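# Place the ceramic mug in the sink

## Task

Get the mug into the sink without dropping it more than a few centimetres or knocking it hard (it is ceramic and either breaks the task), and keep the robot from toppling or being left tilted.

## Robot and tools

ROBOT. TidyBot++: a four-caster mobile base (0.54 m long, 0.50 m wide, 0.38 m high) with one seven-joint arm ending in a right hand that has index, middle and ring fingers plus a thumb. The shoulder is 0.12 m ahead of base centre and 0.68 m up. Segments: upper arm 0.42 m, forearm 0.31 m, wrist to hand point 0.30 m; straight fingers reach 0.12 m beyond the hand point. The arm begins folded, hand pointing down, sticking up to 0.17 m past the base front. A downward-pointing hand reaches at most about 0.95 m above the floor, and only near the base. Cameras: base_camera (644x364) and wrist_camera (504x504, on a wrist mast on the palm side; the open hand covers its left, centre and bottom). Joints 0, -1.2, 3.142, -2.03, 0, 0.075, 2.463 aim the wrist camera level and forward.

FRAMES. Base frame: origin on the floor below base centre, x forward, y left, z up, metres. hand_pose and "target" use it. Odometry frame is the base frame where the scene began; base_odometry counts wheel turns only (slip looks like travel), heading in rad, left positive. base_tilt is in degrees, forward/right positive.

TOOL move. Optional action keys: "base", "joints", "target", plus "speeds", "min_time_s"; also "cameras" (list of "base_camera", "wrist_camera", "all") and "blocking". With no action it just reports state and images.
- "base": object of relative offsets from where the base stands, along its axes at command start: translate_m (forward +, -2 to 2 m), strafe_m (left +, -2 to 2 m), rotate_rad (counter-clockwise +, -6.3 to 6.3). Translate and strafe together drive a straight line.
- "joints": object of absolute angles in rad by name. joint_1_rad (any angle; positive turns the arm clockwise seen from above, opposite to heading), joint_2_rad shoulder -2.249 to 2.249 (0 = upper arm vertical, + leans forward), joint_3_rad any angle, joint_4_rad elbow -2.579 to 2.579 (negative bends forward when joint_3 is 3.14), joint_5_rad any angle, joint_6_rad wrist -2.099 to 2.099, joint_7_rad any angle (hand roll; at 3.14 with hand down the palm faces forward). Any-angle joints go the short way; send steps below half a turn to go further. Hand keys hand_index/middle/ring_mcp, _abd, _pip, _dip and hand_thumb_cmc, _axl, _mcp, _ipl are absolute goals from -1 to 1 scaled between each hinge's stops; toward -1 the fingers curl toward the palm and hand_thumb_cmc brings the thumb in front of the palm. Straight values: mcp 0.75, abd 0, pip 0.58, dip 0.70, thumb_cmc 0.71, axl 0.68, thumb_mcp 0.23, ipl 0.17. hand_current_limit (-1..1 maps 0..550 mA; starts 0.4) and hand_speed (-0.96..1; starts -0.6) are settings. Omitted hand keys keep their goals, so a grip persists; resending a joint's read position loosens it.
- "target": one list of seven numbers, an absolute hand pose in the base frame: x, y, z in metres then qw, qx, qy, qz. Alongside it only hand keys may appear in "joints". The solver chooses joint angles (the elbow may swing), the path curves and can overshoot; an unreachable pose wanders up to 10 s and ends "time_out". To nudge, add (wanted minus hand_pose) to the last target's x, y, z. To hold still, resend hand_target, not hand_pose.
- "speeds": caps for this action: translate_m/strafe_m 0.05 to 0.5 m/s, rotate_rad 0.1 to 1.57 rad/s. "min_time_s" 0.1 to 8 s, least duration of arm motions.
- "blocking" false returns within about 0.5 s while motion continues.

TOOL wait: seconds 0 to 10, optional cameras; returns state. TOOL stop: brakes all running motions. TOOL zoom_image: camera plus region [x0, y0, x1, y1] in pixels, at most 504 square, on the latest image. TOOL finished_scene: scene number, ends the scene; the mug must stay in the sink afterwards.

RESULTS. base_status, joint_status, hand_status read "done", "moving", "off_target" (rested away from target, maybe still pushing), "contact_stop", "time_out", "not_followed" (a self-collision check withheld targets; "joint command not followed"/"pose unreachable" with a cause), "torque_fault", "limit_stop_at_motor_heat". A base "done" only means wheels turned; it may have been blocked. joint_positions lists arm angles and hand hinges on the -1..1 scale. hand_state gives one word per hand motor: moving, goal, blocked (pressing), overload. <motor>_current_ma are currents in mA. motor_effort is percent of max torque, peak in brackets. Motor temperatures follow joint order; MOTOR HOT appears at 60 C, and at 75 C the arm sinks for 30 to 60 s. ARM HIT means a hard self or base hit. A refused call or an uncommanded stop skips the remaining calls of that reply.

CAUTIONS. The arm neither slows nor steers around obstacles and keeps pushing if blocked; no check keeps it off the base. Hand poses low, close and pointing forward often miss or hit the base. The arm sags under a load; correct with the offset method, and never command a joint to its current reading while holding something. Catching the arm on something above roughly 0.6 m while driving, or reaching far out or swinging a stretched arm, can tip the robot; pulling the arm back or reversing rights a lean. Torque sensor overload (104.5 N m joints 1-4, 51.3 N m joints 5-7) halts the arm 10 s. Hand motors at 495 mA or more for 5 s shut down for 10 s; a limit of +1 causes this. Lower the mug gently until hand_pose stops descending before opening the fingers, and avoid knocks on the sink. Loose objects may be nudged occasionally. Thinking time lets the scene run on.

Each tool is called after "Emit:" as a command line: name --argument value for each argument, lists and objects as JSON in quotes; but a table of rows of numbers goes row by row, as --pt "numbers of a row", without its own name.

## Session

Emit:
move

Scene clock: 0.00 s.
Motor temperatures (°C): [36 30 31 30 41 40 38]
base_odometry: x=+0.000 y=+0.000 heading=+0.000
base_tilt: forward=-0.5 right=+0.4
base_status: not commanded
joint_positions: joint_1_rad=+0.029 joint_2_rad=-0.323 joint_3_rad=+3.116 joint_4_rad=-2.531 joint_5_rad=+0.043 joint_6_rad=-0.903 joint_7_rad=+3.094 hand_index_mcp=+0.752 hand_index_abd=+0.000 hand_index_pip=+0.577 hand_index_dip=+0.696 hand_middle_mcp=+0.752 hand_middle_abd=+0.000 hand_middle_pip=+0.577 hand_middle_dip=+0.696 hand_ring_mcp=+0.752 hand_ring_abd=+0.000 hand_ring_pip=+0.577 hand_ring_dip=+0.696 hand_thumb_cmc=+0.715 hand_thumb_axl=+0.677 hand_thumb_mcp=+0.223 hand_thumb_ipl=+0.168 hand_current_limit=+0.400 hand_speed=-0.600
joint_status: not commanded
hand_state: goal,goal,goal,goal,goal,goal,goal,goal,goal,goal,goal,goal,goal,goal,goal,goal
index_mcp_current_ma: -4
index_abd_current_ma: 0
index_pip_current_ma: 0
index_dip_current_ma: 0
middle_mcp_current_ma: -3
middle_abd_current_ma: 0
middle_pip_current_ma: 0
middle_dip_current_ma: 0
ring_mcp_current_ma: -4
ring_abd_current_ma: 0
ring_pip_current_ma: 0
ring_dip_current_ma: 0
thumb_cmc_current_ma: 1
thumb_axl_current_ma: 0
thumb_mcp_current_ma: -15
thumb_ipl_current_ma: 0
hand_goal_index_mcp: 0.754
hand_goal_index_abd: 0.000
hand_goal_index_pip: 0.576
hand_goal_index_dip: 0.696
hand_goal_middle_mcp: 0.754
hand_goal_middle_abd: 0.000
hand_goal_middle_pip: 0.576
hand_goal_middle_dip: 0.696
hand_goal_ring_mcp: 0.754
hand_goal_ring_abd: 0.000
hand_goal_ring_pip: 0.576
hand_goal_ring_dip: 0.696
hand_goal_thumb_cmc: 0.714
hand_goal_thumb_axl: 0.678
hand_goal_thumb_mcp: 0.226
hand_goal_thumb_ipl: 0.168
motor_effort: joint_1_rad=+1 joint_2_rad=-1 joint_3_rad=-1 joint_4_rad=+10 joint_5_rad=+0 joint_6_rad=+1 joint_7_rad=+0
hand_pose: x=+0.3315 y=-0.0350 z=+0.5962 quat_wxyz=(-0.026, -0.716, -0.697, +0.003) (m; base frame)
hand_target: x=+0.3310 y=-0.0350 z=+0.5959 quat_wxyz=(-0.025, -0.716, -0.697, +0.004) (m; base frame)
hand_status: not commanded
pictures: base_camera, wrist_camera

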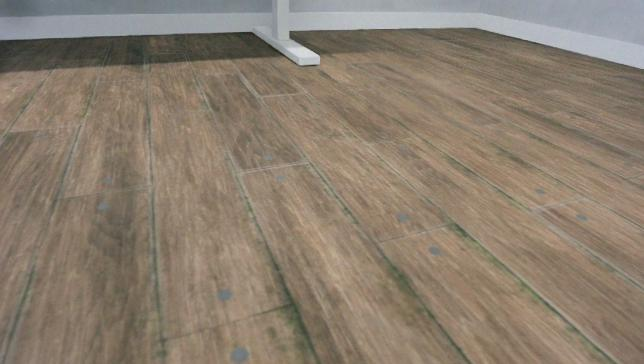

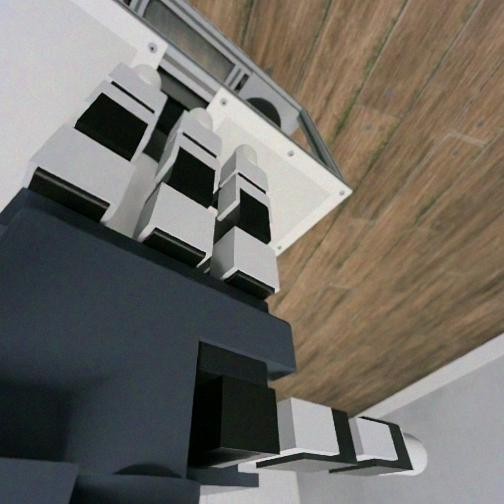

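Emit:
move --joints '{"joint_1_rad":0,"joint_2_rad":-1.2,"joint_3_rad":3.142,"joint_4_rad":-2.03,"joint_5_rad":0,"joint_6_rad":0.075,"joint_7_rad":2.463}' --min_time_s 3 --cameras '["all"]'

Emit:
move --base '{"rotate_rad":1.0}' --cameras '["all"]'

Emit:
move --base '{"rotate_rad":1.0}' --cameras '["all"]'

Emit:
move --base '{"rotate_rad":1.0}' --cameras '["all"]'

Emit:
move --base '{"rotate_rad":1.0}' --cameras '["all"]'

Emit:
move --base '{"rotate_rad":1.0}' --cameras '["all"]'

Scene clock: 12.20 s.
move: done
base_odometry: x=+0.000 y=+0.000 heading=+0.000
base_tilt: forward=-0.5 right=+0.4
base_status: not commanded
joint_positions: joint_1_rad=+0.018 joint_2_rad=-1.176 joint_3_rad=+3.122 joint_4_rad=-2.042 joint_5_rad=+0.043 joint_6_rad=+0.002 joint_7_rad=+2.513 hand_index_mcp=+0.761 hand_index_abd=+0.000 hand_index_pip=+0.577 hand_index_dip=+0.696 hand_middle_mcp=+0.761 hand_middle_abd=+0.000 hand_middle_pip=+0.577 hand_middle_dip=+0.696 hand_ring_mcp=+0.761 hand_ring_abd=+0.000 hand_ring_pip=+0.577 hand_ring_dip=+0.696 hand_thumb_cmc=+0.720 hand_thumb_axl=+0.677 hand_thumb_mcp=+0.227 hand_thumb_ipl=+0.168 hand_current_limit=+0.400 hand_speed=-0.600
joint_status: all done
hand_state: goal,goal,goal,goal,goal,goal,goal,goal,goal,goal,goal,goal,goal,goal,goal,goal
index_mcp_current_ma: 33
index_abd_current_ma: 0
index_pip_current_ma: 3
index_dip_current_ma: 0
middle_mcp_current_ma: 30
middle_abd_current_ma: 0
middle_pip_current_ma: 3
middle_dip_current_ma: 0
ring_mcp_current_ma: 33
ring_abd_current_ma: 0
ring_pip_current_ma: 3
ring_dip_current_ma: 0
thumb_cmc_current_ma: 24
thumb_axl_current_ma: -3
thumb_mcp_current_ma: 4
thumb_ipl_current_ma: -1
hand_goal_index_mcp: 0.754
hand_goal_index_abd: 0.000
hand_goal_index_pip: 0.576
hand_goal_index_dip: 0.696
hand_goal_middle_mcp: 0.754
hand_goal_middle_abd: 0.000
hand_goal_middle_pip: 0.576
hand_goal_middle_dip: 0.696
hand_goal_ring_mcp: 0.754
hand_goal_ring_abd: 0.000
hand_goal_ring_pip: 0.576
hand_goal_ring_dip: 0.696
hand_goal_thumb_cmc: 0.714
hand_goal_thumb_axl: 0.678
hand_goal_thumb_mcp: 0.226
hand_goal_thumb_ipl: 0.168
motor_effort: joint_1_rad=+1(3) joint_2_rad=+15(17) joint_3_rad=+0(1) joint_4_rad=+12(18) joint_5_rad=+0(1) joint_6_rad=+8(11) joint_7_rad=+0(2)
hand_pose: x=+0.1607 y=-0.0541 z=+1.2882 quat_wxyz=(-0.437, -0.366, -0.203, -0.796) (m; base frame)
hand_target: x=+0.1276 y=-0.0699 z=+1.3015 quat_wxyz=(-0.401, -0.333, -0.159, -0.839) (m; base frame)
hand_status: not commanded
pictures: base_camera, wrist_camera

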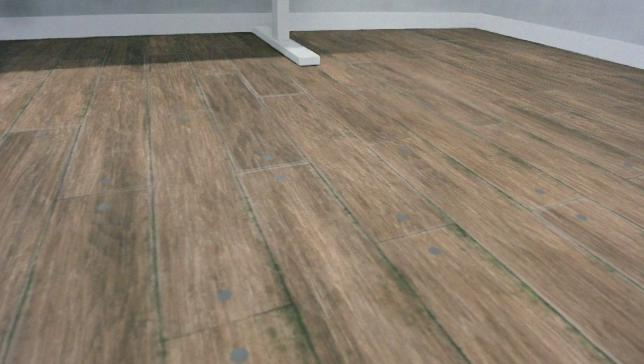

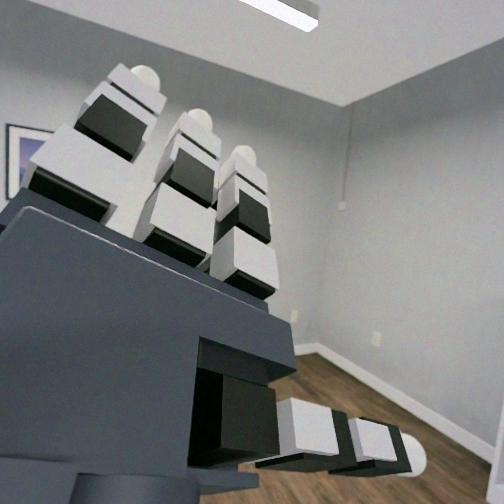

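Scene clock: 14.10 s.
move: done
base_odometry: x=+0.000 y=+0.000 heading=+0.999
base_tilt: forward=-0.5 right=+0.4
base_status: done
joint_positions: joint_1_rad=+0.012 joint_2_rad=-1.176 joint_3_rad=+3.124 joint_4_rad=-2.042 joint_5_rad=+0.043 joint_6_rad=+0.003 joint_7_rad=+2.512 hand_index_mcp=+0.761 hand_index_abd=+0.000 hand_index_pip=+0.577 hand_index_dip=+0.696 hand_middle_mcp=+0.761 hand_middle_abd=+0.000 hand_middle_pip=+0.577 hand_middle_dip=+0.696 hand_ring_mcp=+0.761 hand_ring_abd=+0.000 hand_ring_pip=+0.577 hand_ring_dip=+0.696 hand_thumb_cmc=+0.720 hand_thumb_axl=+0.677 hand_thumb_mcp=+0.227 hand_thumb_ipl=+0.168 hand_current_limit=+0.400 hand_speed=-0.600
joint_status: not commanded
hand_state: goal,goal,goal,goal,goal,goal,goal,goal,goal,goal,goal,goal,goal,goal,goal,goal
index_mcp_current_ma: 33
index_abd_current_ma: 0
index_pip_current_ma: 3
index_dip_current_ma: 0
middle_mcp_current_ma: 30
middle_abd_current_ma: 0
middle_pip_current_ma: 3
middle_dip_current_ma: 0
ring_mcp_current_ma: 33
ring_abd_current_ma: 0
ring_pip_current_ma: 3
ring_dip_current_ma: 0
thumb_cmc_current_ma: 24
thumb_axl_current_ma: -3
thumb_mcp_current_ma: 5
thumb_ipl_current_ma: -1
hand_goal_index_mcp: 0.754
hand_goal_index_abd: 0.000
hand_goal_index_pip: 0.576
hand_goal_index_dip: 0.696
hand_goal_middle_mcp: 0.754
hand_goal_middle_abd: 0.000
hand_goal_middle_pip: 0.576
hand_goal_middle_dip: 0.696
hand_goal_ring_mcp: 0.754
hand_goal_ring_abd: 0.000
hand_goal_ring_pip: 0.576
hand_goal_ring_dip: 0.696
hand_goal_thumb_cmc: 0.714
hand_goal_thumb_axl: 0.678
hand_goal_thumb_mcp: 0.226
hand_goal_thumb_ipl: 0.168
motor_effort: joint_1_rad=+1(2) joint_2_rad=+15(15) joint_3_rad=+0(1) joint_4_rad=+12(13) joint_5_rad=+1(1) joint_6_rad=+8(8) joint_7_rad=+0(0)
hand_pose: x=+0.1608 y=-0.0550 z=+1.2882 quat_wxyz=(-0.434, -0.366, -0.203, -0.798) (m; base frame)
hand_target: x=+0.1276 y=-0.0699 z=+1.3015 quat_wxyz=(-0.401, -0.333, -0.159, -0.839) (m; base frame)
hand_status: not commanded
pictures: base_camera, wrist_camera

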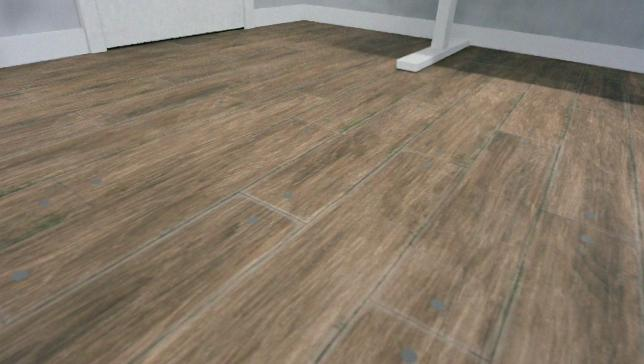

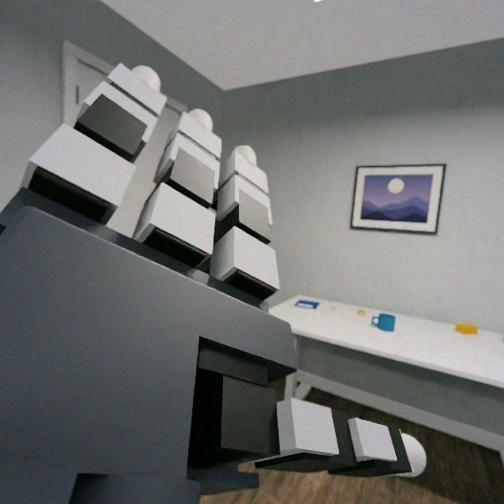

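Scene clock: 16.00 s.
move: done
base_odometry: x=+0.000 y=+0.000 heading=+1.999
base_tilt: forward=-0.5 right=+0.4
base_status: done
joint_positions: joint_1_rad=+0.010 joint_2_rad=-1.176 joint_3_rad=+3.124 joint_4_rad=-2.042 joint_5_rad=+0.043 joint_6_rad=+0.003 joint_7_rad=+2.512 hand_index_mcp=+0.761 hand_index_abd=+0.000 hand_index_pip=+0.577 hand_index_dip=+0.696 hand_middle_mcp=+0.761 hand_middle_abd=+0.000 hand_middle_pip=+0.577 hand_middle_dip=+0.696 hand_ring_mcp=+0.761 hand_ring_abd=+0.000 hand_ring_pip=+0.577 hand_ring_dip=+0.696 hand_thumb_cmc=+0.720 hand_thumb_axl=+0.677 hand_thumb_mcp=+0.227 hand_thumb_ipl=+0.168 hand_current_limit=+0.400 hand_speed=-0.600
joint_status: not commanded
hand_state: goal,goal,goal,goal,goal,goal,goal,goal,goal,goal,goal,goal,goal,goal,goal,goal
index_mcp_current_ma: 33
index_abd_current_ma: 0
index_pip_current_ma: 3
index_dip_current_ma: 0
middle_mcp_current_ma: 30
middle_abd_current_ma: 0
middle_pip_current_ma: 3
middle_dip_current_ma: 0
ring_mcp_current_ma: 33
ring_abd_current_ma: 0
ring_pip_current_ma: 3
ring_dip_current_ma: 0
thumb_cmc_current_ma: 24
thumb_axl_current_ma: -3
thumb_mcp_current_ma: 5
thumb_ipl_current_ma: -1
hand_goal_index_mcp: 0.754
hand_goal_index_abd: 0.000
hand_goal_index_pip: 0.576
hand_goal_index_dip: 0.696
hand_goal_middle_mcp: 0.754
hand_goal_middle_abd: 0.000
hand_goal_middle_pip: 0.576
hand_goal_middle_dip: 0.696
hand_goal_ring_mcp: 0.754
hand_goal_ring_abd: 0.000
hand_goal_ring_pip: 0.576
hand_goal_ring_dip: 0.696
hand_goal_thumb_cmc: 0.714
hand_goal_thumb_axl: 0.678
hand_goal_thumb_mcp: 0.226
hand_goal_thumb_ipl: 0.168
motor_effort: joint_1_rad=+1(2) joint_2_rad=+15(15) joint_3_rad=+0(0) joint_4_rad=+13(13) joint_5_rad=+0(1) joint_6_rad=+7(8) joint_7_rad=+0(0)
hand_pose: x=+0.1609 y=-0.0552 z=+1.2882 quat_wxyz=(-0.433, -0.365, -0.203, -0.798) (m; base frame)
hand_target: x=+0.1276 y=-0.0699 z=+1.3015 quat_wxyz=(-0.401, -0.333, -0.159, -0.839) (m; base frame)
hand_status: not commanded
pictures: base_camera, wrist_camera

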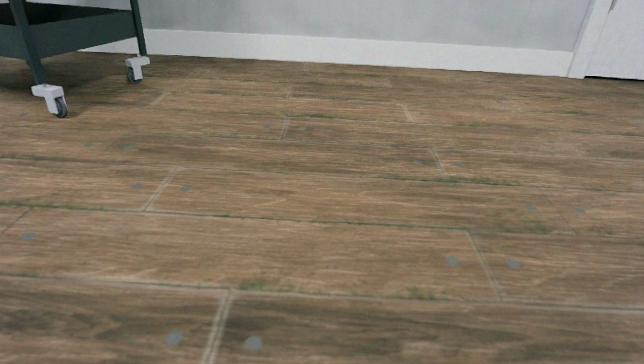

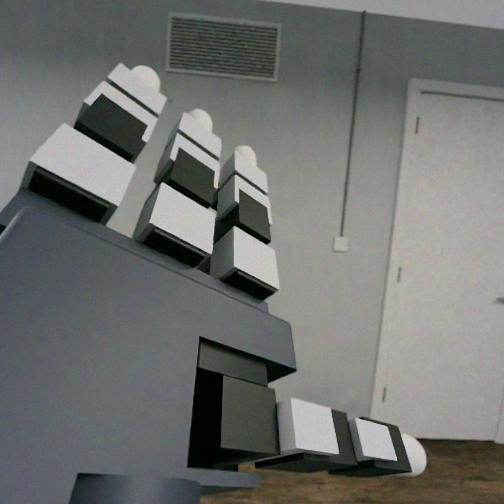

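Scene clock: 17.90 s.
move: done
base_odometry: x=+0.000 y=+0.000 heading=+2.998
base_tilt: forward=-0.5 right=+0.4
base_status: done
joint_positions: joint_1_rad=+0.009 joint_2_rad=-1.176 joint_3_rad=+3.125 joint_4_rad=-2.042 joint_5_rad=+0.043 joint_6_rad=+0.003 joint_7_rad=+2.511 hand_index_mcp=+0.761 hand_index_abd=+0.000 hand_index_pip=+0.577 hand_index_dip=+0.696 hand_middle_mcp=+0.761 hand_middle_abd=+0.000 hand_middle_pip=+0.577 hand_middle_dip=+0.696 hand_ring_mcp=+0.761 hand_ring_abd=+0.000 hand_ring_pip=+0.577 hand_ring_dip=+0.696 hand_thumb_cmc=+0.720 hand_thumb_axl=+0.677 hand_thumb_mcp=+0.227 hand_thumb_ipl=+0.168 hand_current_limit=+0.400 hand_speed=-0.600
joint_status: not commanded
hand_state: goal,goal,goal,goal,goal,goal,goal,goal,goal,goal,goal,goal,goal,goal,goal,goal
index_mcp_current_ma: 33
index_abd_current_ma: 0
index_pip_current_ma: 3
index_dip_current_ma: 0
middle_mcp_current_ma: 30
middle_abd_current_ma: 0
middle_pip_current_ma: 3
middle_dip_current_ma: 0
ring_mcp_current_ma: 33
ring_abd_current_ma: 0
ring_pip_current_ma: 3
ring_dip_current_ma: 0
thumb_cmc_current_ma: 24
thumb_axl_current_ma: -3
thumb_mcp_current_ma: 5
thumb_ipl_current_ma: -1
hand_goal_index_mcp: 0.754
hand_goal_index_abd: 0.000
hand_goal_index_pip: 0.576
hand_goal_index_dip: 0.696
hand_goal_middle_mcp: 0.754
hand_goal_middle_abd: 0.000
hand_goal_middle_pip: 0.576
hand_goal_middle_dip: 0.696
hand_goal_ring_mcp: 0.754
hand_goal_ring_abd: 0.000
hand_goal_ring_pip: 0.576
hand_goal_ring_dip: 0.696
hand_goal_thumb_cmc: 0.714
hand_goal_thumb_axl: 0.678
hand_goal_thumb_mcp: 0.226
hand_goal_thumb_ipl: 0.168
motor_effort: joint_1_rad=+1(2) joint_2_rad=+15(15) joint_3_rad=+0(1) joint_4_rad=+12(13) joint_5_rad=+0(1) joint_6_rad=+8(8) joint_7_rad=+0(0)
hand_pose: x=+0.1609 y=-0.0552 z=+1.2882 quat_wxyz=(-0.433, -0.365, -0.203, -0.799) (m; base frame)
hand_target: x=+0.1276 y=-0.0699 z=+1.3015 quat_wxyz=(-0.401, -0.333, -0.159, -0.839) (m; base frame)
hand_status: not commanded
pictures: base_camera, wrist_camera

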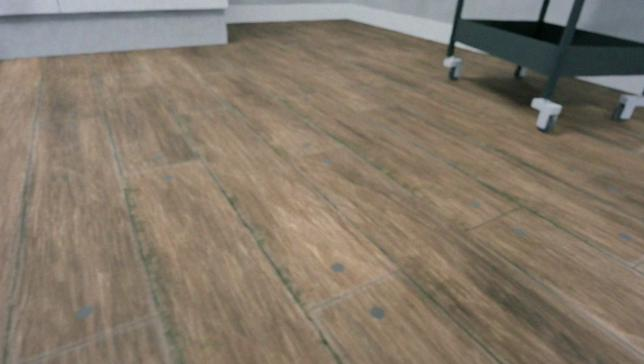

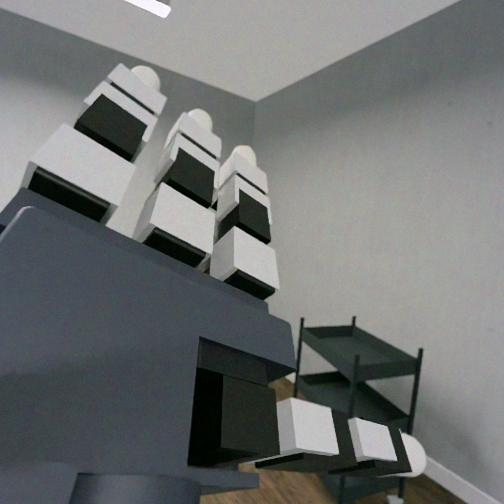

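Scene clock: 19.80 s.
move: done
base_odometry: x=+0.000 y=+0.000 heading=-2.286
base_tilt: forward=-0.5 right=+0.4
base_status: done
joint_positions: joint_1_rad=+0.009 joint_2_rad=-1.176 joint_3_rad=+3.125 joint_4_rad=-2.042 joint_5_rad=+0.043 joint_6_rad=+0.003 joint_7_rad=+2.511 hand_index_mcp=+0.761 hand_index_abd=+0.000 hand_index_pip=+0.577 hand_index_dip=+0.696 hand_middle_mcp=+0.761 hand_middle_abd=+0.000 hand_middle_pip=+0.577 hand_middle_dip=+0.696 hand_ring_mcp=+0.761 hand_ring_abd=+0.000 hand_ring_pip=+0.577 hand_ring_dip=+0.696 hand_thumb_cmc=+0.720 hand_thumb_axl=+0.677 hand_thumb_mcp=+0.227 hand_thumb_ipl=+0.168 hand_current_limit=+0.400 hand_speed=-0.600
joint_status: not commanded
hand_state: goal,goal,goal,goal,goal,goal,goal,goal,goal,goal,goal,goal,goal,goal,goal,goal
index_mcp_current_ma: 33
index_abd_current_ma: 0
index_pip_current_ma: 3
index_dip_current_ma: 0
middle_mcp_current_ma: 30
middle_abd_current_ma: 0
middle_pip_current_ma: 3
middle_dip_current_ma: 0
ring_mcp_current_ma: 33
ring_abd_current_ma: 0
ring_pip_current_ma: 3
ring_dip_current_ma: 0
thumb_cmc_current_ma: 24
thumb_axl_current_ma: -3
thumb_mcp_current_ma: 5
thumb_ipl_current_ma: -1
hand_goal_index_mcp: 0.754
hand_goal_index_abd: 0.000
hand_goal_index_pip: 0.576
hand_goal_index_dip: 0.696
hand_goal_middle_mcp: 0.754
hand_goal_middle_abd: 0.000
hand_goal_middle_pip: 0.576
hand_goal_middle_dip: 0.696
hand_goal_ring_mcp: 0.754
hand_goal_ring_abd: 0.000
hand_goal_ring_pip: 0.576
hand_goal_ring_dip: 0.696
hand_goal_thumb_cmc: 0.714
hand_goal_thumb_axl: 0.678
hand_goal_thumb_mcp: 0.226
hand_goal_thumb_ipl: 0.168
motor_effort: joint_1_rad=+1(2) joint_2_rad=+15(15) joint_3_rad=+0(1) joint_4_rad=+12(13) joint_5_rad=-1(1) joint_6_rad=+8(8) joint_7_rad=+0(0)
hand_pose: x=+0.1609 y=-0.0553 z=+1.2882 quat_wxyz=(-0.433, -0.365, -0.203, -0.799) (m; base frame)
hand_target: x=+0.1276 y=-0.0699 z=+1.3015 quat_wxyz=(-0.401, -0.333, -0.159, -0.839) (m; base frame)
hand_status: not commanded
pictures: base_camera, wrist_camera

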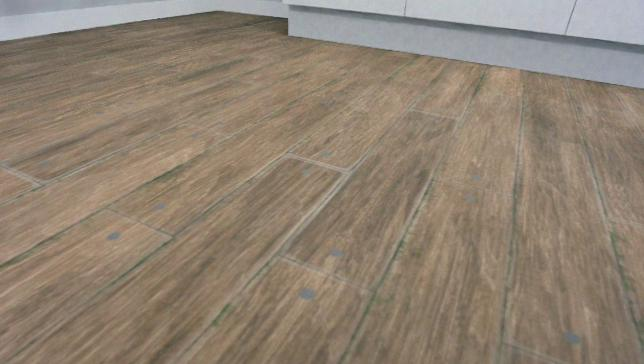

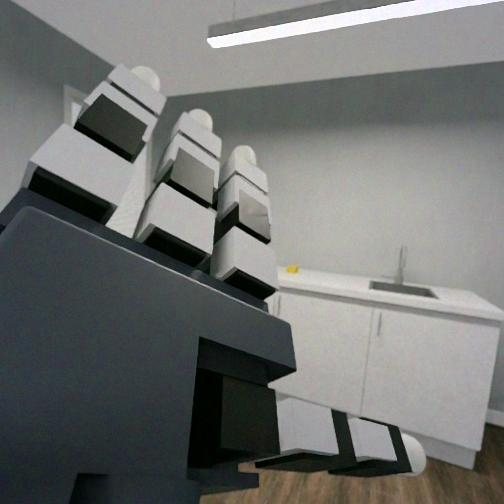

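Scene clock: 21.70 s.
move: done
base_odometry: x=+0.000 y=+0.000 heading=-1.286
base_tilt: forward=-0.5 right=+0.4
base_status: done
joint_positions: joint_1_rad=+0.008 joint_2_rad=-1.176 joint_3_rad=+3.125 joint_4_rad=-2.042 joint_5_rad=+0.043 joint_6_rad=+0.003 joint_7_rad=+2.511 hand_index_mcp=+0.761 hand_index_abd=+0.000 hand_index_pip=+0.577 hand_index_dip=+0.696 hand_middle_mcp=+0.761 hand_middle_abd=+0.000 hand_middle_pip=+0.577 hand_middle_dip=+0.696 hand_ring_mcp=+0.761 hand_ring_abd=+0.000 hand_ring_pip=+0.577 hand_ring_dip=+0.696 hand_thumb_cmc=+0.720 hand_thumb_axl=+0.677 hand_thumb_mcp=+0.227 hand_thumb_ipl=+0.168 hand_current_limit=+0.400 hand_speed=-0.600
joint_status: not commanded
hand_state: goal,goal,goal,goal,goal,goal,goal,goal,goal,goal,goal,goal,goal,goal,goal,goal
index_mcp_current_ma: 33
index_abd_current_ma: 0
index_pip_current_ma: 3
index_dip_current_ma: 0
middle_mcp_current_ma: 30
middle_abd_current_ma: 0
middle_pip_current_ma: 3
middle_dip_current_ma: 0
ring_mcp_current_ma: 33
ring_abd_current_ma: 0
ring_pip_current_ma: 3
ring_dip_current_ma: 0
thumb_cmc_current_ma: 24
thumb_axl_current_ma: -3
thumb_mcp_current_ma: 5
thumb_ipl_current_ma: -1
hand_goal_index_mcp: 0.754
hand_goal_index_abd: 0.000
hand_goal_index_pip: 0.576
hand_goal_index_dip: 0.696
hand_goal_middle_mcp: 0.754
hand_goal_middle_abd: 0.000
hand_goal_middle_pip: 0.576
hand_goal_middle_dip: 0.696
hand_goal_ring_mcp: 0.754
hand_goal_ring_abd: 0.000
hand_goal_ring_pip: 0.576
hand_goal_ring_dip: 0.696
hand_goal_thumb_cmc: 0.714
hand_goal_thumb_axl: 0.678
hand_goal_thumb_mcp: 0.226
hand_goal_thumb_ipl: 0.168
motor_effort: joint_1_rad=+0(2) joint_2_rad=+15(15) joint_3_rad=+0(0) joint_4_rad=+12(13) joint_5_rad=-1(1) joint_6_rad=+8(8) joint_7_rad=+0(0)
hand_pose: x=+0.1610 y=-0.0553 z=+1.2882 quat_wxyz=(-0.432, -0.365, -0.203, -0.799) (m; base frame)
hand_target: x=+0.1276 y=-0.0699 z=+1.3015 quat_wxyz=(-0.401, -0.333, -0.159, -0.839) (m; base frame)
hand_status: not commanded
pictures: base_camera, wrist_camera

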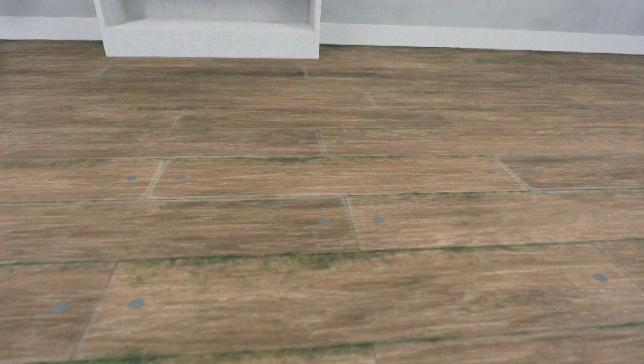

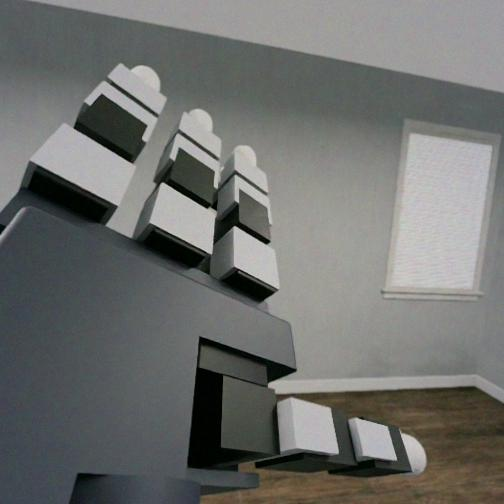

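Emit:
move --base '{"rotate_rad":1.8}' --cameras '["all"]'

Emit:
zoom_image --camera "wrist_camera" --region '[250, 250, 504, 450]'

Scene clock: 123.27 s.
move: done
base_odometry: x=+0.000 y=+0.000 heading=+0.513
base_tilt: forward=-0.5 right=+0.4
base_status: done
joint_positions: joint_1_rad=+0.008 joint_2_rad=-1.176 joint_3_rad=+3.125 joint_4_rad=-2.042 joint_5_rad=+0.043 joint_6_rad=+0.003 joint_7_rad=+2.511 hand_index_mcp=+0.761 hand_index_abd=+0.000 hand_index_pip=+0.577 hand_index_dip=+0.696 hand_middle_mcp=+0.761 hand_middle_abd=+0.000 hand_middle_pip=+0.577 hand_middle_dip=+0.696 hand_ring_mcp=+0.761 hand_ring_abd=+0.000 hand_ring_pip=+0.577 hand_ring_dip=+0.696 hand_thumb_cmc=+0.720 hand_thumb_axl=+0.677 hand_thumb_mcp=+0.227 hand_thumb_ipl=+0.168 hand_current_limit=+0.400 hand_speed=-0.600
joint_status: not commanded
hand_state: goal,goal,goal,goal,goal,goal,goal,goal,goal,goal,goal,goal,goal,goal,goal,goal
index_mcp_current_ma: 33
index_abd_current_ma: 0
index_pip_current_ma: 3
index_dip_current_ma: 0
middle_mcp_current_ma: 30
middle_abd_current_ma: 0
middle_pip_current_ma: 3
middle_dip_current_ma: 0
ring_mcp_current_ma: 33
ring_abd_current_ma: 0
ring_pip_current_ma: 3
ring_dip_current_ma: 0
thumb_cmc_current_ma: 24
thumb_axl_current_ma: -3
thumb_mcp_current_ma: 5
thumb_ipl_current_ma: -1
hand_goal_index_mcp: 0.754
hand_goal_index_abd: 0.000
hand_goal_index_pip: 0.576
hand_goal_index_dip: 0.696
hand_goal_middle_mcp: 0.754
hand_goal_middle_abd: 0.000
hand_goal_middle_pip: 0.576
hand_goal_middle_dip: 0.696
hand_goal_ring_mcp: 0.754
hand_goal_ring_abd: 0.000
hand_goal_ring_pip: 0.576
hand_goal_ring_dip: 0.696
hand_goal_thumb_cmc: 0.714
hand_goal_thumb_axl: 0.678
hand_goal_thumb_mcp: 0.226
hand_goal_thumb_ipl: 0.168
motor_effort: joint_1_rad=+1(2) joint_2_rad=+15(15) joint_3_rad=+0(0) joint_4_rad=+13(13) joint_5_rad=+0(1) joint_6_rad=+8(9) joint_7_rad=+0(0)
hand_pose: x=+0.1610 y=-0.0554 z=+1.2882 quat_wxyz=(-0.432, -0.365, -0.203, -0.799) (m; base frame)
hand_target: x=+0.1276 y=-0.0699 z=+1.3015 quat_wxyz=(-0.401, -0.333, -0.159, -0.839) (m; base frame)
hand_status: not commanded
pictures: base_camera, wrist_camera

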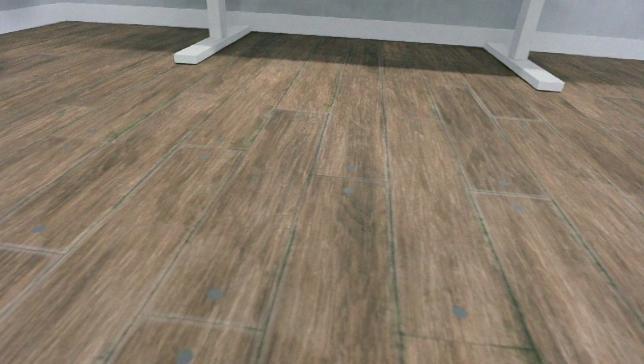

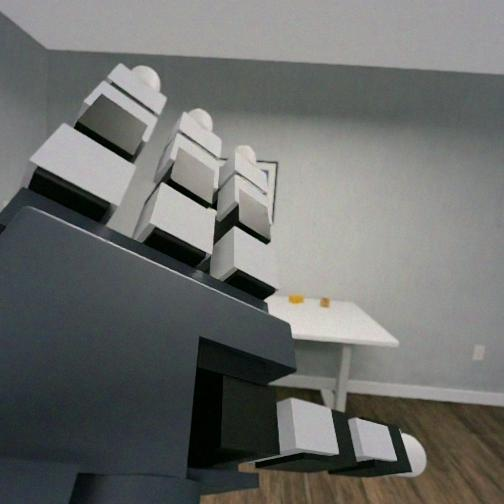

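Scaled by 1.984 from the camera's 504x504 image, which has a finer 720x720 frame.

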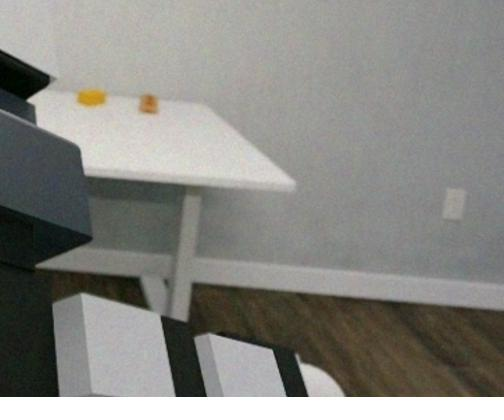

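Emit:
move --base '{"translate_m":0.7}' --joints '{"joint_1_rad":-0.5,"joint_6_rad":-0.35}' --cameras '["all"]'

Scene clock: 132.97 s.
move: done
base_odometry: x=+0.610 y=+0.344 heading=+0.514
base_tilt: forward=-0.4 right=+0.4
base_status: done
joint_positions: joint_1_rad=-0.488 joint_2_rad=-1.178 joint_3_rad=+3.127 joint_4_rad=-2.041 joint_5_rad=+0.043 joint_6_rad=-0.280 joint_7_rad=+2.511 hand_index_mcp=+0.761 hand_index_abd=+0.000 hand_index_pip=+0.577 hand_index_dip=+0.696 hand_middle_mcp=+0.761 hand_middle_abd=+0.000 hand_middle_pip=+0.577 hand_middle_dip=+0.696 hand_ring_mcp=+0.761 hand_ring_abd=+0.000 hand_ring_pip=+0.577 hand_ring_dip=+0.696 hand_thumb_cmc=+0.720 hand_thumb_axl=+0.677 hand_thumb_mcp=+0.227 hand_thumb_ipl=+0.168 hand_current_limit=+0.400 hand_speed=-0.600
joint_status: all done
hand_state: goal,goal,goal,goal,goal,goal,goal,goal,goal,goal,goal,goal,goal,goal,goal,goal
index_mcp_current_ma: 33
index_abd_current_ma: 0
index_pip_current_ma: 3
index_dip_current_ma: 0
middle_mcp_current_ma: 30
middle_abd_current_ma: 0
middle_pip_current_ma: 3
middle_dip_current_ma: 0
ring_mcp_current_ma: 33
ring_abd_current_ma: 0
ring_pip_current_ma: 3
ring_dip_current_ma: 0
thumb_cmc_current_ma: 24
thumb_axl_current_ma: -3
thumb_mcp_current_ma: 6
thumb_ipl_current_ma: -1
hand_goal_index_mcp: 0.754
hand_goal_index_abd: 0.000
hand_goal_index_pip: 0.576
hand_goal_index_dip: 0.696
hand_goal_middle_mcp: 0.754
hand_goal_middle_abd: 0.000
hand_goal_middle_pip: 0.576
hand_goal_middle_dip: 0.696
hand_goal_ring_mcp: 0.754
hand_goal_ring_abd: 0.000
hand_goal_ring_pip: 0.576
hand_goal_ring_dip: 0.696
hand_goal_thumb_cmc: 0.714
hand_goal_thumb_axl: 0.678
hand_goal_thumb_mcp: 0.226
hand_goal_thumb_ipl: 0.168
motor_effort: joint_1_rad=+1(3) joint_2_rad=+14(18) joint_3_rad=+0(1) joint_4_rad=+13(14) joint_5_rad=+0(1) joint_6_rad=+9(11) joint_7_rad=+0(0)
hand_pose: x=+0.2357 y=-0.0066 z=+1.2254 quat_wxyz=(-0.210, -0.400, -0.364, -0.814) (m; base frame)
hand_target: x=+0.2392 y=-0.0140 z=+1.2092 quat_wxyz=(-0.162, -0.427, -0.357, -0.815) (m; base frame)
hand_status: not commanded
pictures: base_camera, wrist_camera

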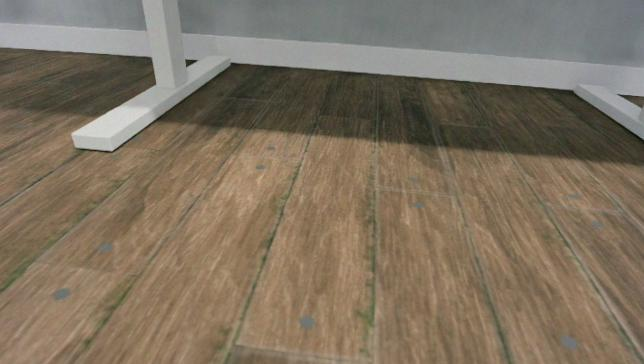

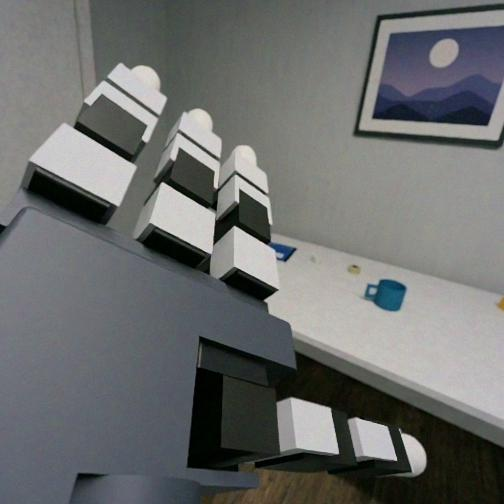

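Emit:
zoom_image --camera "wrist_camera" --region '[330, 250, 450, 340]'

Emit:
move --base '{"rotate_rad":0.1}' --target '[0.5, -0.05, 1.05, 0.2706, -0.6533, 0.6533, -0.2706]' --min_time_s 4 --cameras '["all"]'

Scaled by 4.200 from the camera's 504x504 image, which has a finer 720x720 frame.

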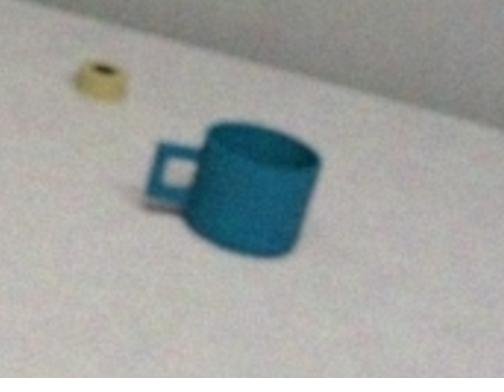

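Scene clock: 168.73 s.
move: done
base_odometry: x=+0.610 y=+0.344 heading=+0.614
base_tilt: forward=-0.4 right=+0.4
base_status: done
joint_positions: joint_1_rad=+0.082 joint_2_rad=+0.007 joint_3_rad=+3.360 joint_4_rad=-0.782 joint_5_rad=-0.193 joint_6_rad=-1.521 joint_7_rad=+0.282 hand_index_mcp=+0.747 hand_index_abd=+0.002 hand_index_pip=+0.577 hand_index_dip=+0.696 hand_middle_mcp=+0.748 hand_middle_abd=+0.002 hand_middle_pip=+0.577 hand_middle_dip=+0.696 hand_ring_mcp=+0.747 hand_ring_abd=+0.001 hand_ring_pip=+0.577 hand_ring_dip=+0.696 hand_thumb_cmc=+0.709 hand_thumb_axl=+0.677 hand_thumb_mcp=+0.225 hand_thumb_ipl=+0.168 hand_current_limit=+0.400 hand_speed=-0.600
joint_status: not commanded
hand_state: goal,goal,goal,goal,goal,goal,goal,goal,goal,goal,goal,goal,goal,goal,goal,goal
index_mcp_current_ma: -30
index_abd_current_ma: 5
index_pip_current_ma: 2
index_dip_current_ma: 0
middle_mcp_current_ma: -27
middle_abd_current_ma: 6
middle_pip_current_ma: 2
middle_dip_current_ma: 0
ring_mcp_current_ma: -31
ring_abd_current_ma: 4
ring_pip_current_ma: 2
ring_dip_current_ma: 0
thumb_cmc_current_ma: -19
thumb_axl_current_ma: -3
thumb_mcp_current_ma: -4
thumb_ipl_current_ma: -1
hand_goal_index_mcp: 0.754
hand_goal_index_abd: 0.000
hand_goal_index_pip: 0.576
hand_goal_index_dip: 0.696
hand_goal_middle_mcp: 0.754
hand_goal_middle_abd: 0.000
hand_goal_middle_pip: 0.576
hand_goal_middle_dip: 0.696
hand_goal_ring_mcp: 0.754
hand_goal_ring_abd: 0.000
hand_goal_ring_pip: 0.576
hand_goal_ring_dip: 0.696
hand_goal_thumb_cmc: 0.714
hand_goal_thumb_axl: 0.678
hand_goal_thumb_mcp: 0.226
hand_goal_thumb_ipl: 0.168
motor_effort: joint_1_rad=+1(2) joint_2_rad=-12(15) joint_3_rad=-1(2) joint_4_rad=+12(14) joint_5_rad=-2(3) joint_6_rad=+7(10) joint_7_rad=+0(1)
hand_pose: x=+0.5073 y=-0.0586 z=+1.0597 quat_wxyz=(+0.269, -0.663, +0.626, -0.312) (m; base frame)
hand_target: x=+0.5000 y=-0.0500 z=+1.0500 quat_wxyz=(+0.271, -0.653, +0.653, -0.271) (m; base frame)
hand_status: done (0.015 m and 5.8 deg from the pose sent, 0.320 m and 158.4 deg at the start)
pictures: base_camera, wrist_camera

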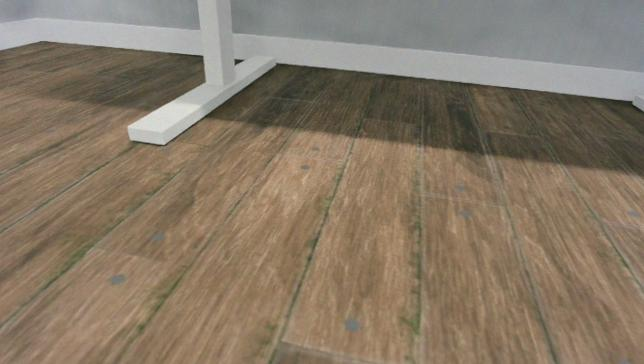

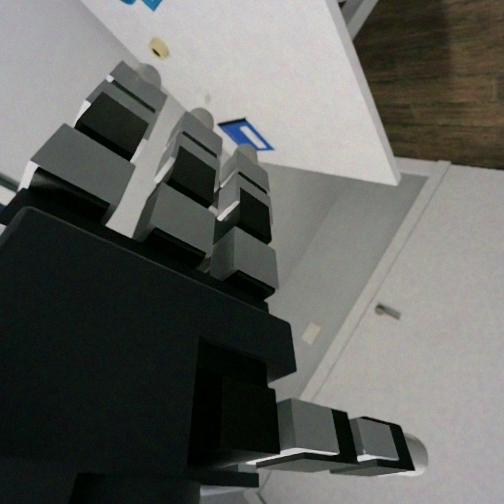

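Emit:
move --base '{"translate_m":0.35,"strafe_m":-0.22}' --speeds '{"translate_m":0.25}' --joints '{"hand_thumb_cmc":-0.571,"hand_index_mcp":0.479,"hand_middle_mcp":0.479,"hand_ring_mcp":0.6}' --cameras '["all"]'

Scene clock: 197.17 s.
move: done
base_odometry: x=+1.023 y=+0.366 heading=+0.614
base_tilt: forward=-0.4 right=+0.4
base_status: done
joint_positions: joint_1_rad=+0.084 joint_2_rad=+0.011 joint_3_rad=+3.361 joint_4_rad=-0.779 joint_5_rad=-0.195 joint_6_rad=-1.526 joint_7_rad=+0.280 hand_index_mcp=+0.475 hand_index_abd=+0.002 hand_index_pip=+0.576 hand_index_dip=+0.696 hand_middle_mcp=+0.476 hand_middle_abd=+0.002 hand_middle_pip=+0.576 hand_middle_dip=+0.696 hand_ring_mcp=+0.594 hand_ring_abd=+0.001 hand_ring_pip=+0.576 hand_ring_dip=+0.696 hand_thumb_cmc=-0.568 hand_thumb_axl=+0.677 hand_thumb_mcp=+0.225 hand_thumb_ipl=+0.168 hand_current_limit=+0.400 hand_speed=-0.600
joint_status: all done
hand_state: goal,goal,goal,goal,goal,goal,goal,goal,goal,goal,goal,goal,goal,goal,goal,goal
index_mcp_current_ma: -22
index_abd_current_ma: 5
index_pip_current_ma: 2
index_dip_current_ma: 0
middle_mcp_current_ma: -19
middle_abd_current_ma: 6
middle_pip_current_ma: 2
middle_dip_current_ma: 0
ring_mcp_current_ma: -26
ring_abd_current_ma: 4
ring_pip_current_ma: 1
ring_dip_current_ma: 0
thumb_cmc_current_ma: 10
thumb_axl_current_ma: -3
thumb_mcp_current_ma: -5
thumb_ipl_current_ma: -1
hand_goal_index_mcp: 0.480
hand_goal_index_abd: 0.000
hand_goal_index_pip: 0.576
hand_goal_index_dip: 0.696
hand_goal_middle_mcp: 0.480
hand_goal_middle_abd: 0.000
hand_goal_middle_pip: 0.576
hand_goal_middle_dip: 0.696
hand_goal_ring_mcp: 0.600
hand_goal_ring_abd: 0.000
hand_goal_ring_pip: 0.576
hand_goal_ring_dip: 0.696
hand_goal_thumb_cmc: -0.570
hand_goal_thumb_axl: 0.678
hand_goal_thumb_mcp: 0.226
hand_goal_thumb_ipl: 0.168
motor_effort: joint_1_rad=+1(2) joint_2_rad=-12(15) joint_3_rad=-1(1) joint_4_rad=+11(12) joint_5_rad=-2(2) joint_6_rad=+7(8) joint_7_rad=+0(1)
hand_pose: x=+0.5079 y=-0.0589 z=+1.0584 quat_wxyz=(+0.268, -0.662, +0.628, -0.309) (m; base frame)
hand_target: x=+0.5000 y=-0.0500 z=+1.0500 quat_wxyz=(+0.271, -0.653, +0.653, -0.271) (m; base frame)
hand_status: not commanded
pictures: base_camera, wrist_camera

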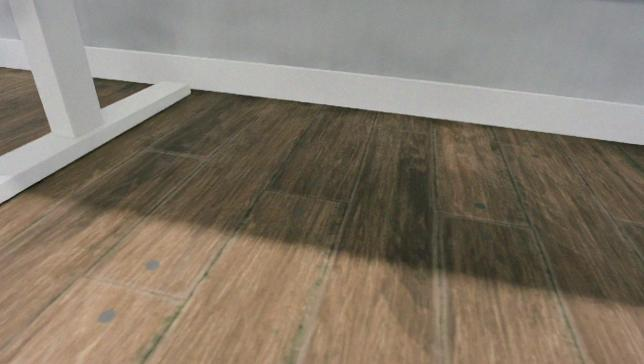

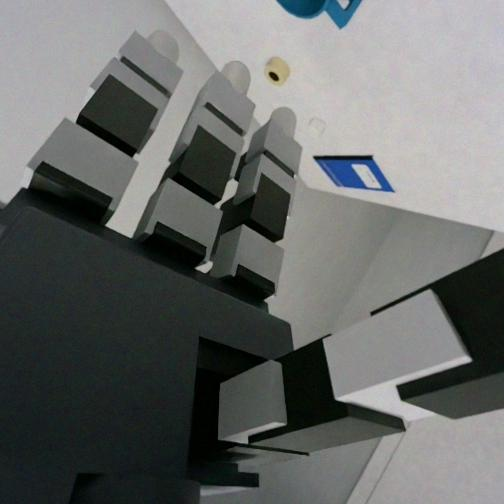

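Emit:
move --target '[0.48, -0.05, 0.93, 0.2706, -0.6533, 0.6533, -0.2706]' --min_time_s 2 --cameras '["all"]'

Scene clock: 211.13 s.
move: done
base_odometry: x=+1.023 y=+0.366 heading=+0.614
base_tilt: forward=-0.4 right=+0.4
base_status: not commanded
joint_positions: joint_1_rad=+0.456 joint_2_rad=-0.147 joint_3_rad=+3.067 joint_4_rad=-1.371 joint_5_rad=-0.254 joint_6_rad=-1.260 joint_7_rad=+0.332 hand_index_mcp=+0.475 hand_index_abd=+0.002 hand_index_pip=+0.576 hand_index_dip=+0.696 hand_middle_mcp=+0.476 hand_middle_abd=+0.002 hand_middle_pip=+0.576 hand_middle_dip=+0.696 hand_ring_mcp=+0.594 hand_ring_abd=+0.001 hand_ring_pip=+0.576 hand_ring_dip=+0.696 hand_thumb_cmc=-0.568 hand_thumb_axl=+0.677 hand_thumb_mcp=+0.225 hand_thumb_ipl=+0.168 hand_current_limit=+0.400 hand_speed=-0.600
joint_status: not commanded
hand_state: goal,goal,goal,goal,goal,goal,goal,goal,goal,goal,goal,goal,goal,goal,goal,goal
index_mcp_current_ma: -22
index_abd_current_ma: 5
index_pip_current_ma: 2
index_dip_current_ma: 0
middle_mcp_current_ma: -19
middle_abd_current_ma: 6
middle_pip_current_ma: 2
middle_dip_current_ma: 0
ring_mcp_current_ma: -26
ring_abd_current_ma: 4
ring_pip_current_ma: 1
ring_dip_current_ma: 0
thumb_cmc_current_ma: 8
thumb_axl_current_ma: -3
thumb_mcp_current_ma: -6
thumb_ipl_current_ma: -1
hand_goal_index_mcp: 0.480
hand_goal_index_abd: 0.000
hand_goal_index_pip: 0.576
hand_goal_index_dip: 0.696
hand_goal_middle_mcp: 0.480
hand_goal_middle_abd: 0.000
hand_goal_middle_pip: 0.576
hand_goal_middle_dip: 0.696
hand_goal_ring_mcp: 0.600
hand_goal_ring_abd: 0.000
hand_goal_ring_pip: 0.576
hand_goal_ring_dip: 0.696
hand_goal_thumb_cmc: -0.570
hand_goal_thumb_axl: 0.678
hand_goal_thumb_mcp: 0.226
hand_goal_thumb_ipl: 0.168
motor_effort: joint_1_rad=+1(2) joint_2_rad=-10(14) joint_3_rad=+0(1) joint_4_rad=+14(15) joint_5_rad=-1(3) joint_6_rad=+5(8) joint_7_rad=+0(0)
hand_pose: x=+0.4680 y=-0.0576 z=+0.9199 quat_wxyz=(+0.244, -0.650, +0.678, -0.241) (m; base frame)
hand_target: x=+0.4800 y=-0.0500 z=+0.9300 quat_wxyz=(+0.271, -0.653, +0.653, -0.271) (m; base frame)
hand_status: done (0.017 m and 5.4 deg from the pose sent, 0.132 m and 5.4 deg at the start)
pictures: base_camera, wrist_camera

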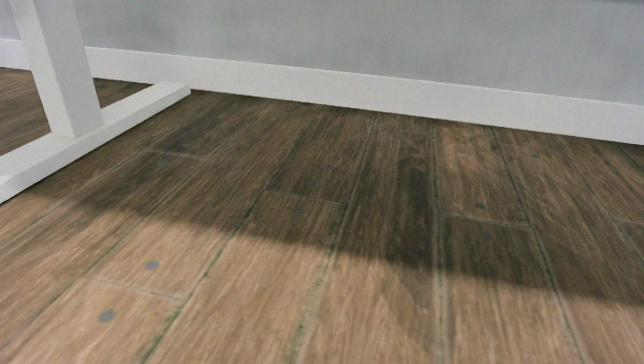

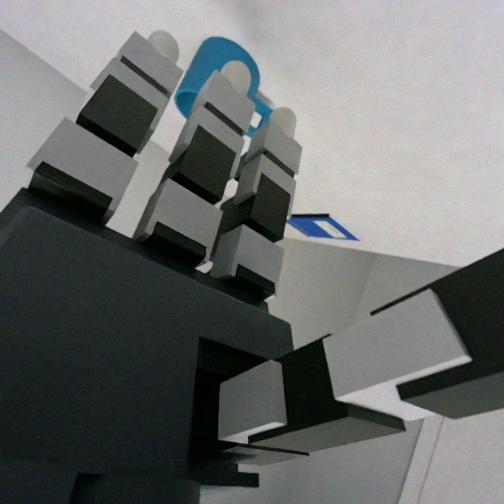

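Emit:
zoom_image --camera "wrist_camera" --region '[130, 10, 330, 170]'

Scaled by 2.520 from the camera's 504x504 image, which has a finer 720x720 frame.

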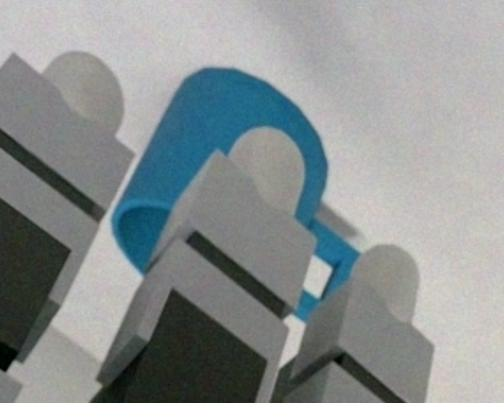

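Emit:
move --target '[0.66, -0.074, 0.93, 0.3536, -0.6124, 0.6124, -0.3536]' --joints '{"hand_index_mcp":0.753,"hand_middle_mcp":0.753,"hand_ring_mcp":0.62,"hand_index_pip":-0.007,"hand_middle_pip":-0.007,"hand_index_dip":0.189,"hand_middle_dip":0.189}' --min_time_s 2.5 --cameras '["wrist_camera"]'

Scene clock: 274.60 s.
move: done
base_odometry: x=+1.023 y=+0.366 heading=+0.614
base_tilt: forward=-0.4 right=+0.4
base_status: not commanded
joint_positions: joint_1_rad=+0.055 joint_2_rad=+0.023 joint_3_rad=+3.404 joint_4_rad=-1.370 joint_5_rad=-0.372 joint_6_rad=-0.831 joint_7_rad=+0.415 hand_index_mcp=+0.737 hand_index_abd=+0.002 hand_index_pip=-0.004 hand_index_dip=+0.193 hand_middle_mcp=+0.739 hand_middle_abd=+0.002 hand_middle_pip=-0.004 hand_middle_dip=+0.193 hand_ring_mcp=+0.603 hand_ring_abd=+0.001 hand_ring_pip=+0.576 hand_ring_dip=+0.696 hand_thumb_cmc=-0.568 hand_thumb_axl=+0.677 hand_thumb_mcp=+0.225 hand_thumb_ipl=+0.168 hand_current_limit=+0.400 hand_speed=-0.600
joint_status: all done
hand_state: goal,goal,goal,goal,goal,goal,goal,goal,goal,goal,goal,goal,goal,goal,goal,goal
index_mcp_current_ma: -78
index_abd_current_ma: 5
index_pip_current_ma: 8
index_dip_current_ma: 11
middle_mcp_current_ma: -71
middle_abd_current_ma: 6
middle_pip_current_ma: 9
middle_dip_current_ma: 13
ring_mcp_current_ma: -77
ring_abd_current_ma: 4
ring_pip_current_ma: 1
ring_dip_current_ma: 0
thumb_cmc_current_ma: 8
thumb_axl_current_ma: -3
thumb_mcp_current_ma: -6
thumb_ipl_current_ma: -1
hand_goal_index_mcp: 0.754
hand_goal_index_abd: 0.000
hand_goal_index_pip: -0.006
hand_goal_index_dip: 0.190
hand_goal_middle_mcp: 0.754
hand_goal_middle_abd: 0.000
hand_goal_middle_pip: -0.006
hand_goal_middle_dip: 0.190
hand_goal_ring_mcp: 0.620
hand_goal_ring_abd: 0.000
hand_goal_ring_pip: 0.576
hand_goal_ring_dip: 0.696
hand_goal_thumb_cmc: -0.570
hand_goal_thumb_axl: 0.678
hand_goal_thumb_mcp: 0.226
hand_goal_thumb_ipl: 0.168
motor_effort: joint_1_rad=+0(2) joint_2_rad=-16(17) joint_3_rad=-1(1) joint_4_rad=+16(16) joint_5_rad=-2(3) joint_6_rad=+7(8) joint_7_rad=+0(0)
hand_pose: x=+0.6287 y=-0.0698 z=+0.9204 quat_wxyz=(+0.338, -0.619, +0.629, -0.327) (m; base frame)
hand_target: x=+0.6600 y=-0.0740 z=+0.9300 quat_wxyz=(+0.354, -0.612, +0.612, -0.354) (m; base frame)
hand_status: done (0.033 m and 4.1 deg from the pose sent, 0.193 m and 20.0 deg at the start)
pictures: wrist_camera

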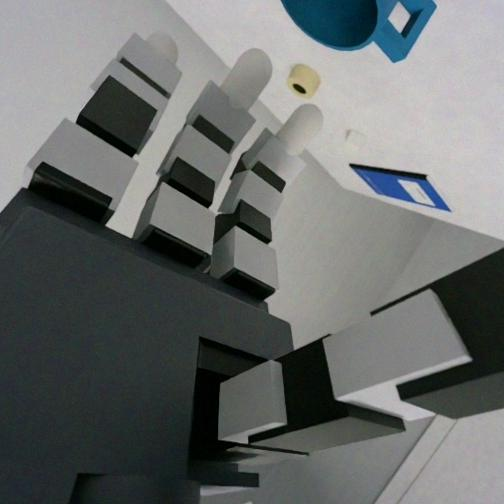

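Emit:
move --target '[0.745, -0.078, 0.90, 0.3536, -0.6124, 0.6124, -0.3536]' --min_time_s 2 --cameras '["wrist_camera"]'

Scene clock: 286.13 s.
move: done
base_odometry: x=+1.023 y=+0.366 heading=+0.614
base_tilt: forward=-0.4 right=+0.4
base_status: not commanded
joint_positions: joint_1_rad=-0.067 joint_2_rad=+0.223 joint_3_rad=+3.597 joint_4_rad=-1.235 joint_5_rad=-0.549 joint_6_rad=-0.805 joint_7_rad=+0.504 hand_index_mcp=+0.737 hand_index_abd=+0.002 hand_index_pip=-0.004 hand_index_dip=+0.193 hand_middle_mcp=+0.739 hand_middle_abd=+0.002 hand_middle_pip=-0.004 hand_middle_dip=+0.193 hand_ring_mcp=+0.603 hand_ring_abd=+0.001 hand_ring_pip=+0.576 hand_ring_dip=+0.696 hand_thumb_cmc=-0.568 hand_thumb_axl=+0.677 hand_thumb_mcp=+0.225 hand_thumb_ipl=+0.168 hand_current_limit=+0.400 hand_speed=-0.600
joint_status: not commanded
hand_state: goal,goal,goal,goal,goal,goal,goal,goal,goal,goal,goal,goal,goal,goal,goal,goal
index_mcp_current_ma: -78
index_abd_current_ma: 5
index_pip_current_ma: 7
index_dip_current_ma: 11
middle_mcp_current_ma: -71
middle_abd_current_ma: 6
middle_pip_current_ma: 8
middle_dip_current_ma: 13
ring_mcp_current_ma: -77
ring_abd_current_ma: 4
ring_pip_current_ma: 1
ring_dip_current_ma: 0
thumb_cmc_current_ma: 7
thumb_axl_current_ma: -3
thumb_mcp_current_ma: -6
thumb_ipl_current_ma: -1
hand_goal_index_mcp: 0.754
hand_goal_index_abd: 0.000
hand_goal_index_pip: -0.006
hand_goal_index_dip: 0.190
hand_goal_middle_mcp: 0.754
hand_goal_middle_abd: 0.000
hand_goal_middle_pip: -0.006
hand_goal_middle_dip: 0.190
hand_goal_ring_mcp: 0.620
hand_goal_ring_abd: 0.000
hand_goal_ring_pip: 0.576
hand_goal_ring_dip: 0.696
hand_goal_thumb_cmc: -0.570
hand_goal_thumb_axl: 0.678
hand_goal_thumb_mcp: 0.226
hand_goal_thumb_ipl: 0.168
motor_effort: joint_1_rad=+1(2) joint_2_rad=-22(23) joint_3_rad=+0(1) joint_4_rad=+15(16) joint_5_rad=-3(4) joint_6_rad=+7(8) joint_7_rad=+0(0)
hand_pose: x=+0.7132 y=-0.0745 z=+0.8970 quat_wxyz=(+0.345, -0.617, +0.628, -0.325) (m; base frame)
hand_target: x=+0.7450 y=-0.0780 z=+0.9000 quat_wxyz=(+0.354, -0.612, +0.612, -0.354) (m; base frame)
hand_status: done (0.032 m and 3.9 deg from the pose sent, 0.118 m and 4.1 deg at the start)
pictures: wrist_camera

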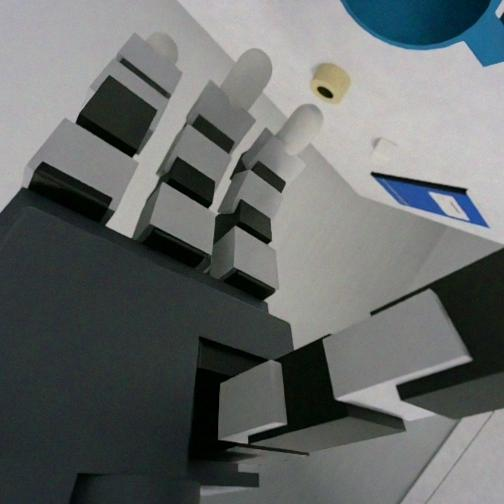

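Emit:
zoom_image --camera "wrist_camera" --region '[320, 0, 504, 140]'

Scaled by 2.739 from the camera's 504x504 image, which has a finer 720x720 frame.

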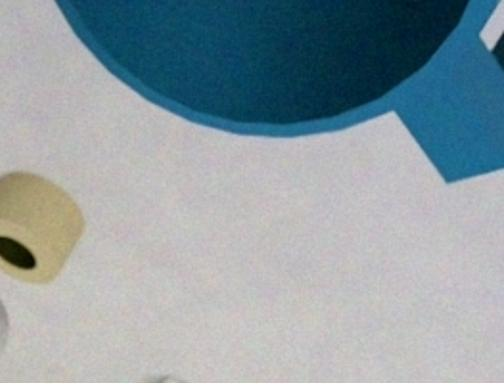

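Emit:
move --target '[0.765, -0.078, 0.845, 0.3536, -0.6124, 0.6124, -0.3536]' --min_time_s 2 --cameras '["wrist_camera"]'

Scene clock: 309.33 s.
move: done
base_odometry: x=+1.023 y=+0.366 heading=+0.614
base_tilt: forward=-0.4 right=+0.4
base_status: not commanded
joint_positions: joint_1_rad=-0.081 joint_2_rad=+0.266 joint_3_rad=+3.606 joint_4_rad=-1.297 joint_5_rad=-0.684 joint_6_rad=-0.676 joint_7_rad=+0.645 hand_index_mcp=+0.737 hand_index_abd=+0.002 hand_index_pip=-0.004 hand_index_dip=+0.193 hand_middle_mcp=+0.739 hand_middle_abd=+0.002 hand_middle_pip=-0.004 hand_middle_dip=+0.193 hand_ring_mcp=+0.603 hand_ring_abd=+0.001 hand_ring_pip=+0.576 hand_ring_dip=+0.696 hand_thumb_cmc=-0.568 hand_thumb_axl=+0.677 hand_thumb_mcp=+0.225 hand_thumb_ipl=+0.168 hand_current_limit=+0.400 hand_speed=-0.600
joint_status: not commanded
hand_state: goal,goal,goal,goal,goal,goal,goal,goal,goal,goal,goal,goal,goal,goal,goal,goal
index_mcp_current_ma: -78
index_abd_current_ma: 5
index_pip_current_ma: 7
index_dip_current_ma: 11
middle_mcp_current_ma: -71
middle_abd_current_ma: 6
middle_pip_current_ma: 8
middle_dip_current_ma: 13
ring_mcp_current_ma: -77
ring_abd_current_ma: 4
ring_pip_current_ma: 1
ring_dip_current_ma: 0
thumb_cmc_current_ma: 7
thumb_axl_current_ma: -3
thumb_mcp_current_ma: -6
thumb_ipl_current_ma: -1
hand_goal_index_mcp: 0.754
hand_goal_index_abd: 0.000
hand_goal_index_pip: -0.006
hand_goal_index_dip: 0.190
hand_goal_middle_mcp: 0.754
hand_goal_middle_abd: 0.000
hand_goal_middle_pip: -0.006
hand_goal_middle_dip: 0.190
hand_goal_ring_mcp: 0.620
hand_goal_ring_abd: 0.000
hand_goal_ring_pip: 0.576
hand_goal_ring_dip: 0.696
hand_goal_thumb_cmc: -0.570
hand_goal_thumb_axl: 0.678
hand_goal_thumb_mcp: 0.226
hand_goal_thumb_ipl: 0.168
motor_effort: joint_1_rad=+1(2) joint_2_rad=-23(24) joint_3_rad=+1(1) joint_4_rad=+16(16) joint_5_rad=-3(4) joint_6_rad=+7(8) joint_7_rad=+0(0)
hand_pose: x=+0.7460 y=-0.0711 z=+0.8728 quat_wxyz=(+0.363, -0.616, +0.609, -0.343) (m; base frame)
hand_target: x=+0.7650 y=-0.0780 z=+0.8450 quat_wxyz=(+0.354, -0.612, +0.612, -0.354) (m; base frame)
hand_status: done (0.034 m and 1.7 deg from the pose sent, 0.074 m and 3.9 deg at the start)
pictures: wrist_camera

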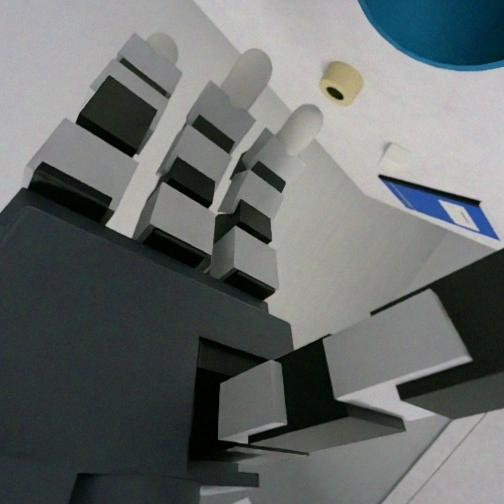

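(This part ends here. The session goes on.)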